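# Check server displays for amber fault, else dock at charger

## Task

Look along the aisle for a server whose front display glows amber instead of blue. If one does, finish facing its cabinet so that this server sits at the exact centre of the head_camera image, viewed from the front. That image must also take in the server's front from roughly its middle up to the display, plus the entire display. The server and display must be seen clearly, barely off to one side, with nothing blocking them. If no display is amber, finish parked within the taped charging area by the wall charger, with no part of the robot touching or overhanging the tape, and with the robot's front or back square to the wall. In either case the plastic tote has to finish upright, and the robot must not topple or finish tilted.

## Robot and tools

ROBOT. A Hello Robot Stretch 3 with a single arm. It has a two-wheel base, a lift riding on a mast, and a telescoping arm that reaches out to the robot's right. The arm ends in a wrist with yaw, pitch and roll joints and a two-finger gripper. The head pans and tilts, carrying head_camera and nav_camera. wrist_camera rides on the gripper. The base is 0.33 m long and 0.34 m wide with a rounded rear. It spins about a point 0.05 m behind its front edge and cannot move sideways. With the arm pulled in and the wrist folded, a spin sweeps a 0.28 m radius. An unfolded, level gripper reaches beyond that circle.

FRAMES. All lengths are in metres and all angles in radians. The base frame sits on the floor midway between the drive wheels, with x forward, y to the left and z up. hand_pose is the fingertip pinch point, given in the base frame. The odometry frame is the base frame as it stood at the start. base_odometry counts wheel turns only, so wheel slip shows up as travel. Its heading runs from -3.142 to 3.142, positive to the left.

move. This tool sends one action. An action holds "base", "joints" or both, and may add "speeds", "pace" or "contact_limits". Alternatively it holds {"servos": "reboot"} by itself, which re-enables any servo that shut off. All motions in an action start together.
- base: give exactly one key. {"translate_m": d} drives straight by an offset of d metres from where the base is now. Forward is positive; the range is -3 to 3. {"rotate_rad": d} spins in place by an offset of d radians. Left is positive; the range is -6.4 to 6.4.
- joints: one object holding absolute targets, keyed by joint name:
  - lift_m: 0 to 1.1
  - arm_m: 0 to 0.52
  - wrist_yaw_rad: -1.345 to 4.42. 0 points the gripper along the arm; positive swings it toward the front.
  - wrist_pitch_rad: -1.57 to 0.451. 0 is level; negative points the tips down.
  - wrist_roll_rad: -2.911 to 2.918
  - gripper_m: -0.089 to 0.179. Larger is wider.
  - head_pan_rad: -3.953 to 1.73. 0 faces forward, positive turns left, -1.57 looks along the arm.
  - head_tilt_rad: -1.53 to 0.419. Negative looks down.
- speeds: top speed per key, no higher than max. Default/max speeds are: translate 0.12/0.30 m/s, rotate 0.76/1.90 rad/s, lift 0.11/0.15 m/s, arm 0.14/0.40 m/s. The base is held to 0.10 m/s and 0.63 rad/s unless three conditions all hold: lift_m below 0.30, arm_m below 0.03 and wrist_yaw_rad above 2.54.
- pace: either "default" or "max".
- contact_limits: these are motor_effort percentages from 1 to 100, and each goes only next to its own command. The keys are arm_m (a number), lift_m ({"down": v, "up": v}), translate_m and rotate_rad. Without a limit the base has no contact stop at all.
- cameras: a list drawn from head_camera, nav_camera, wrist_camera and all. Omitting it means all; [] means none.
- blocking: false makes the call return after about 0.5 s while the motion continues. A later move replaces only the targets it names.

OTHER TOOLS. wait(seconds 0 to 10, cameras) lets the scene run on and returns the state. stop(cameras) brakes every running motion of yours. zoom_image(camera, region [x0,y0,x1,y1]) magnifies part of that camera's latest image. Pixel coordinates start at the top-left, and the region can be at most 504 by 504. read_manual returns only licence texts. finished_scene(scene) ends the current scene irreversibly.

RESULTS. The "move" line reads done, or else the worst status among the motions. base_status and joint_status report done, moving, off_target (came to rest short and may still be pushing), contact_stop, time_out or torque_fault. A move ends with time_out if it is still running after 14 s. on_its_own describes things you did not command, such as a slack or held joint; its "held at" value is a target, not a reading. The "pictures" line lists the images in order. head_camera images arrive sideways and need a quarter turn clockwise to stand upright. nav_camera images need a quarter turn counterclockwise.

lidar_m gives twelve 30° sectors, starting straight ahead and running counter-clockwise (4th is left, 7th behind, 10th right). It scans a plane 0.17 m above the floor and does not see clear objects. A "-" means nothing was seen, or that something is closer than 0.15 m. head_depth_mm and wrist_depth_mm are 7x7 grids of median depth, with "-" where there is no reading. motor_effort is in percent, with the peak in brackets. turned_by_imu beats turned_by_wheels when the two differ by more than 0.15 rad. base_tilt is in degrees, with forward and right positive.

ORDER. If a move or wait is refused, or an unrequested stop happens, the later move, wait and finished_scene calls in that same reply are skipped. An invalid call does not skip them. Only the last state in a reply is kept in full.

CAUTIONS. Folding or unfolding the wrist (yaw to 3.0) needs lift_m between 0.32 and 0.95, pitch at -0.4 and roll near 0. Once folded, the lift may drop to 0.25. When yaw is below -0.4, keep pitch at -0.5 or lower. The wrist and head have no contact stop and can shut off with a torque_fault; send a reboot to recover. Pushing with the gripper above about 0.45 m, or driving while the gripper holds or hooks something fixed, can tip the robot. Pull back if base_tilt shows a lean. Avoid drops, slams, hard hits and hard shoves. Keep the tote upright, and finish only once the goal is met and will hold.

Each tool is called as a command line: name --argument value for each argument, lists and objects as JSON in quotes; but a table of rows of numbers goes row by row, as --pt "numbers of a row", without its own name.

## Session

move

move --joints '{"head_pan_rad":-1.5,"head_tilt_rad":-0.2}' --cameras '["head_camera","nav_camera"]'

move --joints '{"head_pan_rad":1.5}' --cameras '["head_camera","nav_camera"]'

move --joints '{"head_pan_rad":0.0}'

Scene clock: 0.00 s.
turned_by_wheels: +0.000
turned_by_imu: +0.000
base_status: not commanded
joint_status: not commanded
motor_effort: left_wheel=-0.1 right_wheel=-0.3 lift_m=+22.2 arm_m=-3.9 wrist_yaw_rad=+0.2 wrist_pitch_rad=+2.7 wrist_roll_rad=-0.1 gripper_m=+0.0 head_pan_rad=+0.2 head_tilt_rad=+8.3
Images, in order (width x height): head_camera 896x504, nav_camera 672x504, wrist_camera 644x364.

Scene clock: 1.20 s.
move: done
turned_by_wheels: +0.000
turned_by_imu: +0.000
joint_status: all done
motor_effort: left_wheel=+0.6(1.8) right_wheel=-0.1(0.6) lift_m=+23.5(23.7) arm_m=-4.9(5.2) wrist_yaw_rad=-0.2(0.7) wrist_pitch_rad=+2.7(2.9) wrist_roll_rad=+0.1(0.3) gripper_m=+0.0(0.5) head_pan_rad=+1.4(4.5) head_tilt_rad=-1.1(6.4)
pictures: head_camera (sideways), nav_camera (sideways)

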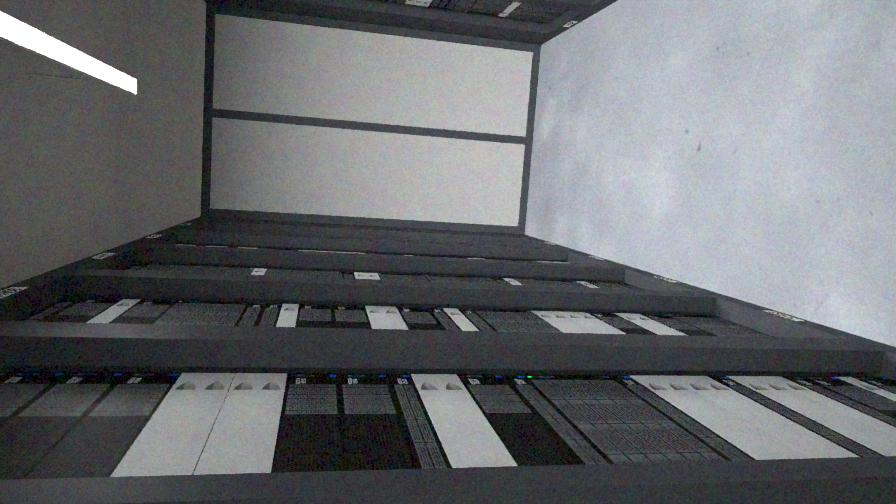

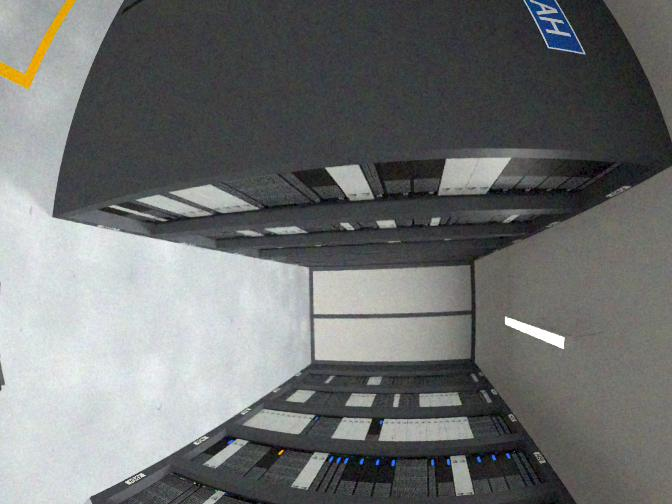

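Scene clock: 4.03 s.
move: done
turned_by_wheels: +0.000
turned_by_imu: +0.001
joint_status: all done
motor_effort: left_wheel=+0.5(1.3) right_wheel=-0.1(0.8) lift_m=+27.0(27.6) arm_m=-9.0(9.0) wrist_yaw_rad=+0.2(0.9) wrist_pitch_rad=+2.4(3.0) wrist_roll_rad=+0.2(0.3) gripper_m=+0.1(0.6) head_pan_rad=-2.7(4.9) head_tilt_rad=-1.0(2.1)
pictures: head_camera (sideways), nav_camera (sideways)

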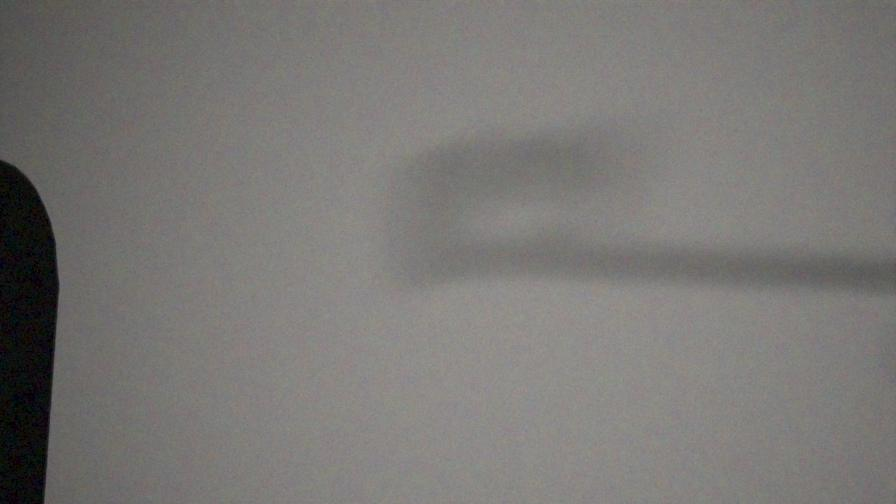

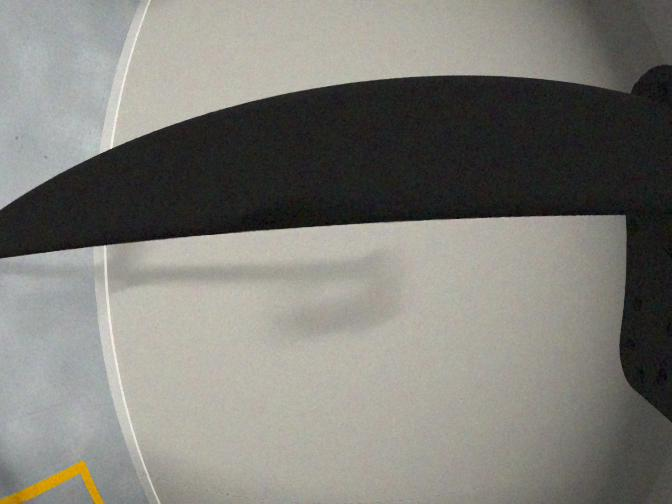

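Scene clock: 5.23 s.
move: done
base_odometry: x=+0.000 y=+0.000 heading=+0.000
turned_by_wheels: +0.000
turned_by_imu: +0.000
base_tilt: forward=+1.1 right=-1.8
lidar_m: 1.43 1.15 0.88 0.86 0.91 1.32 1.87 1.07 1.44 1.12 0.68 0.92
head_depth_mm: 1355 1405 1468 1526 1593 1658 1556 / 1364 1414 1472 1534 1610 1680 1597 / 1368 1429 1477 1555 1620 1683 1591 / 1382 1433 1489 1561 1627 1569 1581 / 1386 1440 1505 1570 1644 1576 1572 / 1395 1450 1505 1577 1652 1722 1561 / 1412 1456 1526 1593 1660 1741 1552
joint_positions: lift_m=+0.459 arm_m=+0.001 wrist_yaw_rad=+2.956 wrist_pitch_rad=-0.558 wrist_roll_rad=+0.000 gripper_m=+0.037 head_pan_rad=-0.030 head_tilt_rad=-0.200
joint_status: all done
motor_effort: left_wheel=+0.5(1.2) right_wheel=-0.4(0.7) lift_m=+28.5(28.9) arm_m=-9.7(10.0) wrist_yaw_rad=-0.1(0.6) wrist_pitch_rad=+2.2(2.9) wrist_roll_rad=+0.1(0.3) gripper_m=-0.1(0.5) head_pan_rad=+1.3(4.9) head_tilt_rad=-1.4(2.1)
hand_pose: x=+0.0166 y=+0.0556 z=+0.4417 quat_wxyz=(+0.257, +0.695, +0.131, +0.659) (m; base frame)
wrist_depth_mm: 137 143 - - - - - / 150 157 - - - - - / - 173 999 - - 966 977 / 886 198 842 850 842 839 821 / 754 714 231 708 694 716 704 / 663 653 128 609 128 625 627 / 585 584 333 411 556 556 553
pictures: head_camera (sideways), nav_camera (sideways), wrist_camera

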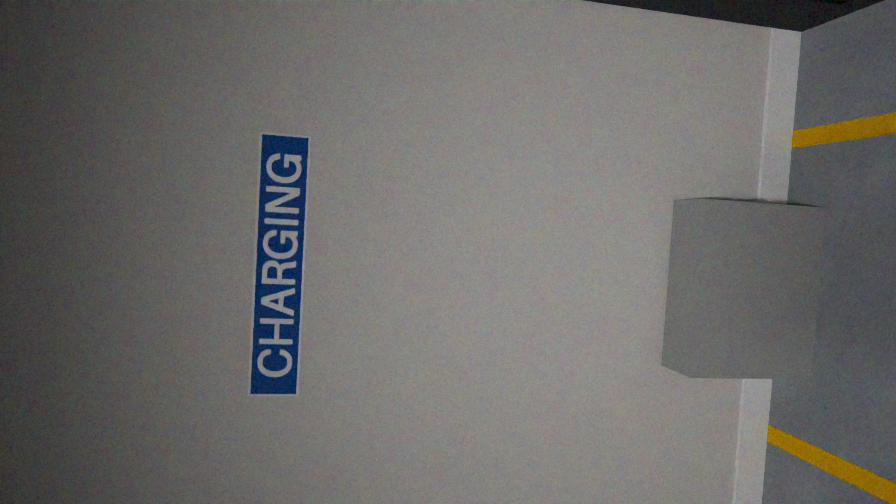

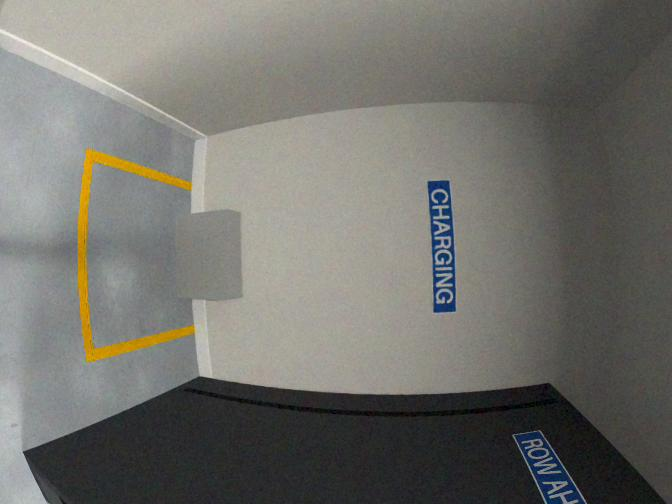

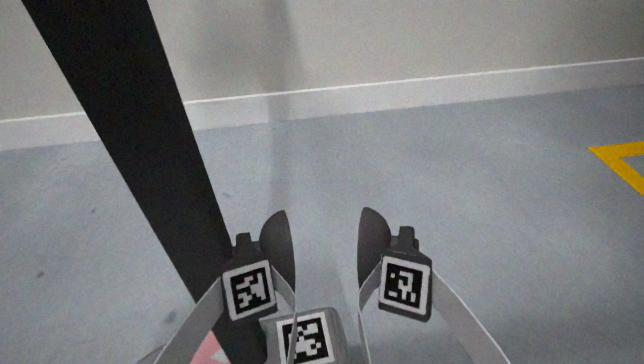

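move --base '{"rotate_rad":-1.77}' --joints '{"lift_m":0.28,"head_pan_rad":-0.7,"head_tilt_rad":-0.35}'

move --base '{"translate_m":1.3}' --joints '{"head_pan_rad":-1.3}' --pace "max"

move --base '{"rotate_rad":0.15}' --joints '{"head_pan_rad":-1.57,"head_tilt_rad":-0.5}'

Scene clock: 18.90 s.
move: done
turned_by_wheels: -1.769
turned_by_imu: -1.798
base_status: done
joint_status: all done
motor_effort: left_wheel=+10.1(15.4) right_wheel=-13.9(16.8) lift_m=+20.1(31.6) arm_m=-16.9(17.6) wrist_yaw_rad=+0.1(0.7) wrist_pitch_rad=+2.6(3.1) wrist_roll_rad=+0.3(0.3) gripper_m=-0.6(0.7) head_pan_rad=+3.4(4.4) head_tilt_rad=+3.2(3.5)

Scene clock: 24.60 s.
move: done
turned_by_wheels: +0.000
turned_by_imu: +0.009
base_status: done
joint_status: all done
motor_effort: left_wheel=+5.8(16.6) right_wheel=+2.2(10.4) lift_m=+22.6(22.8) arm_m=-16.0(17.3) wrist_yaw_rad=+0.3(1.1) wrist_pitch_rad=+2.9(3.2) wrist_roll_rad=+0.2(0.4) gripper_m=-0.6(0.7) head_pan_rad=+3.2(5.7) head_tilt_rad=+4.9(6.2)

Scene clock: 25.77 s.
move: done
base_odometry: x=-0.256 y=-1.274 heading=-1.620
turned_by_wheels: +0.149
turned_by_imu: +0.153
base_tilt: forward=+1.0 right=-1.8
lidar_m: 1.73 0.66 0.55 0.48 0.56 0.77 2.15 2.24 0.80 0.72 0.80 1.13
head_depth_mm: 606 665 730 815 917 1049 1179 / 564 617 698 805 925 1057 1182 / 600 643 703 773 859 1006 1177 / 618 676 746 832 939 1057 1189 / 621 680 752 838 945 1091 1193 / 625 682 755 842 956 1101 1197 / 628 688 761 848 963 1108 1194
base_status: done
joint_positions: lift_m=+0.280 arm_m=+0.001 wrist_yaw_rad=+2.956 wrist_pitch_rad=-0.558 wrist_roll_rad=+0.000 gripper_m=+0.037 head_pan_rad=-1.570 head_tilt_rad=-0.498
joint_status: all done
motor_effort: left_wheel=-12.4(13.1) right_wheel=+10.9(12.4) lift_m=+23.2(23.3) arm_m=-15.6(16.3) wrist_yaw_rad=+0.3(0.8) wrist_pitch_rad=+2.6(3.0) wrist_roll_rad=+0.1(0.3) gripper_m=-0.1(0.6) head_pan_rad=-2.9(3.5) head_tilt_rad=-3.2(5.3)
hand_pose: x=+0.0166 y=+0.0555 z=+0.2625 quat_wxyz=(+0.257, +0.695, +0.131, +0.659) (m; base frame)
wrist_depth_mm: 137 143 494 576 596 611 654 / 156 156 564 631 664 666 717 / 577 173 608 638 668 675 665 / 588 198 576 588 567 565 557 / 521 292 229 288 481 492 485 / 270 266 128 255 128 431 426 / 240 236 224 228 381 384 377
pictures: head_camera (sideways), nav_camera (sideways), wrist_camera

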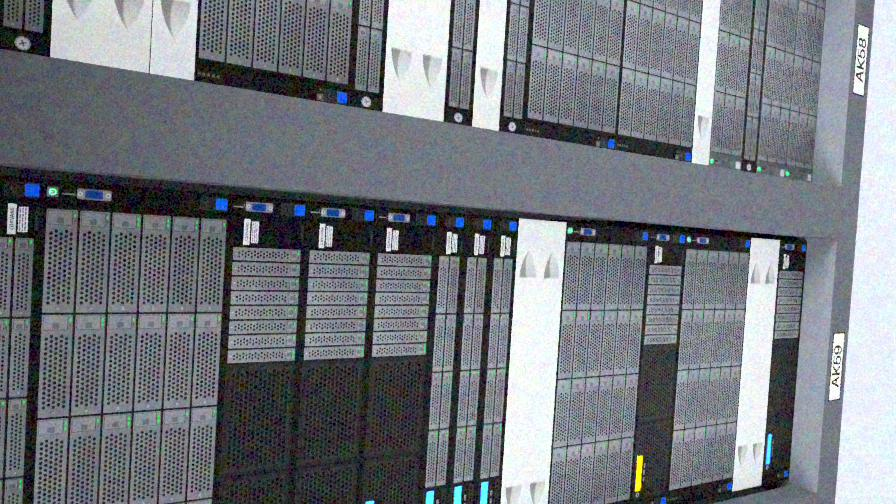

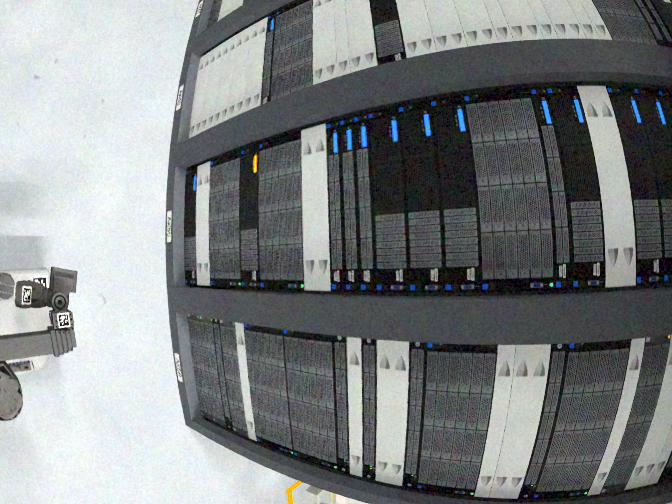

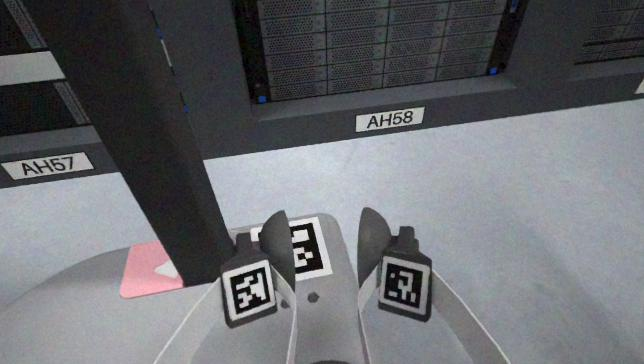

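move --base '{"rotate_rad":0.53}' --cameras '[]'

move --base '{"translate_m":0.255}' --cameras '[]'

move --base '{"rotate_rad":-0.53}' --joints '{"head_tilt_rad":-0.7}' --cameras '["head_camera"]'

Scene clock: 40.40 s.
move: done
turned_by_wheels: +0.529
turned_by_imu: +0.539
base_status: done
motor_effort: left_wheel=-12.0(16.3) right_wheel=+9.7(15.3) lift_m=+25.3(25.9) arm_m=-16.3(16.7) wrist_yaw_rad=+0.3(0.7) wrist_pitch_rad=+3.0(3.1) wrist_roll_rad=+0.1(0.4) gripper_m=+0.1(0.7) head_pan_rad=-1.5(2.5) head_tilt_rad=-2.6(3.6)
pictures: none

Scene clock: 43.80 s.
move: done
turned_by_wheels: +0.000
turned_by_imu: +0.002
base_status: done
motor_effort: left_wheel=-1.9(7.1) right_wheel=+12.3(15.5) lift_m=+27.3(27.6) arm_m=-16.7(17.6) wrist_yaw_rad=-0.1(0.9) wrist_pitch_rad=+2.8(3.2) wrist_roll_rad=+0.2(0.3) gripper_m=-0.4(0.9) head_pan_rad=-1.0(2.3) head_tilt_rad=-1.8(3.6)
pictures: none

Scene clock: 45.77 s.
move: done
base_odometry: x=-0.139 y=-1.501 heading=-1.620
turned_by_wheels: -0.529
turned_by_imu: -0.538
base_tilt: forward=+0.9 right=-1.6
lidar_m: 1.43 0.48 0.41 0.40 0.42 0.58 2.36 1.20 0.89 0.88 0.89 1.23
head_depth_mm: 729 806 898 1058 1333 1329 1148 / 731 826 947 1091 1299 1331 1142 / 737 834 957 1122 1365 1314 1136 / 743 836 966 1139 1388 1316 1133 / 744 841 973 1151 1408 1306 1129 / 748 834 958 1116 1362 1297 1127 / 705 813 970 1171 1425 1300 1123
base_status: done
joint_positions: lift_m=+0.280 arm_m=+0.001 wrist_yaw_rad=+2.956 wrist_pitch_rad=-0.558 wrist_roll_rad=+0.000 gripper_m=+0.037 head_pan_rad=-1.570 head_tilt_rad=-0.704
joint_status: all done
motor_effort: left_wheel=+9.3(15.3) right_wheel=-13.3(15.6) lift_m=+27.9(28.6) arm_m=-16.7(17.3) wrist_yaw_rad=-0.2(0.8) wrist_pitch_rad=+2.8(3.2) wrist_roll_rad=+0.1(0.3) gripper_m=+0.3(0.7) head_pan_rad=-1.0(2.1) head_tilt_rad=-0.2(8.2)
hand_pose: x=+0.0166 y=+0.0555 z=+0.2625 quat_wxyz=(+0.257, +0.695, +0.131, +0.659) (m; base frame)
wrist_depth_mm: 137 147 420 442 455 423 511 / 359 157 462 487 510 479 583 / 413 173 506 535 544 531 609 / 457 199 518 541 560 563 557 / 496 291 229 289 483 496 484 / 269 265 128 256 128 429 423 / 237 237 225 229 377 385 383
pictures: head_camera (sideways)

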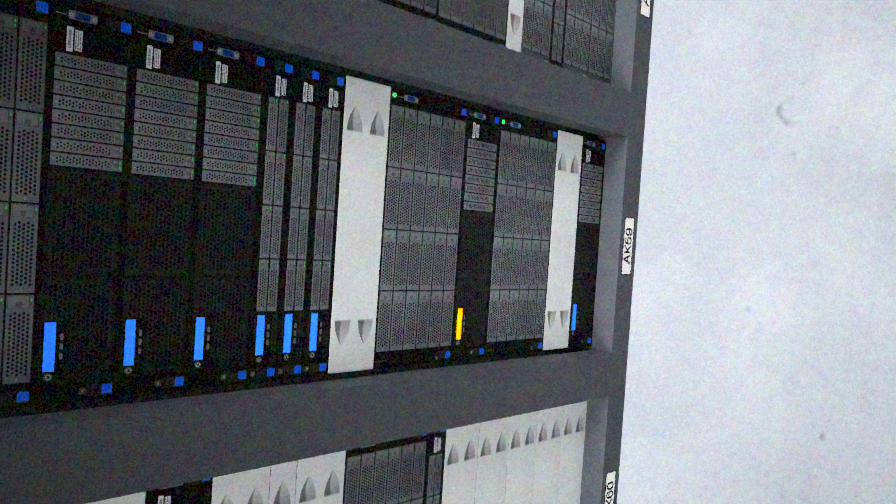

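move --joints '{"head_tilt_rad":-0.746}' --cameras '["head_camera"]'

zoom_image --camera "head_camera" --region '[398, 202, 498, 302]'

Scene clock: 49.40 s.
move: done
base_odometry: x=-0.139 y=-1.501 heading=-1.620
turned_by_wheels: +0.000
turned_by_imu: +0.001
base_tilt: forward=+0.9 right=-1.8
lidar_m: 1.43 0.48 0.41 0.40 0.42 0.58 2.36 1.20 0.89 0.89 0.89 1.24
head_depth_mm: 733 817 915 1097 1399 1306 1129 / 737 837 965 1125 1378 1299 1129 / 741 844 974 1166 1414 1301 1124 / 746 848 982 1171 1411 1291 1124 / 752 854 992 1183 1416 1284 1119 / 752 843 964 1142 1407 1279 1111 / 709 824 989 1206 1430 1273 1111
joint_positions: lift_m=+0.280 arm_m=+0.001 wrist_yaw_rad=+2.956 wrist_pitch_rad=-0.558 wrist_roll_rad=+0.000 gripper_m=+0.037 head_pan_rad=-1.570 head_tilt_rad=-0.739
joint_status: all done
motor_effort: left_wheel=+9.1(10.2) right_wheel=-13.5(13.6) lift_m=+30.4(30.4) arm_m=-16.5(16.7) wrist_yaw_rad=+0.2(0.6) wrist_pitch_rad=+2.6(3.1) wrist_roll_rad=+0.3(0.3) gripper_m=+0.1(0.7) head_pan_rad=+0.5(1.2) head_tilt_rad=-5.1(6.2)
hand_pose: x=+0.0166 y=+0.0555 z=+0.2625 quat_wxyz=(+0.257, +0.695, +0.131, +0.659) (m; base frame)
wrist_depth_mm: 137 147 416 434 458 422 509 / 361 157 462 487 506 474 572 / 411 173 511 540 543 523 606 / 452 199 514 535 556 568 561 / 493 293 229 287 475 491 489 / 268 267 128 255 128 429 426 / 239 237 225 228 380 383 379
pictures: head_camera (sideways)

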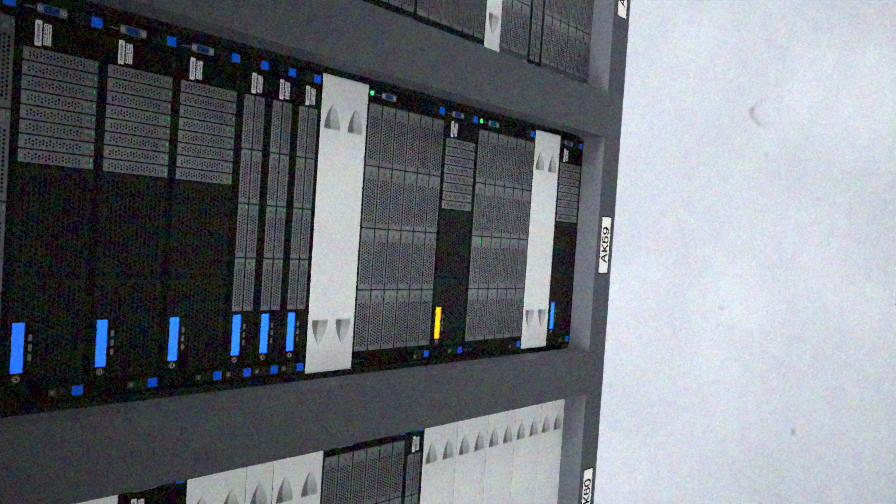

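Scaled by 5.040 from the camera's 896x504 image, which has a finer 1280x720 frame.

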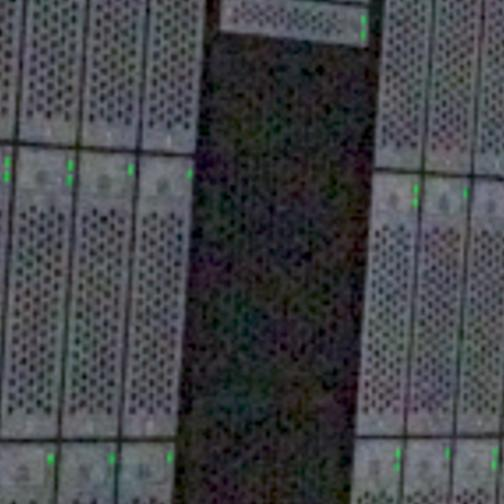

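finished_scene --scene 3

The scene is finished: the task was done.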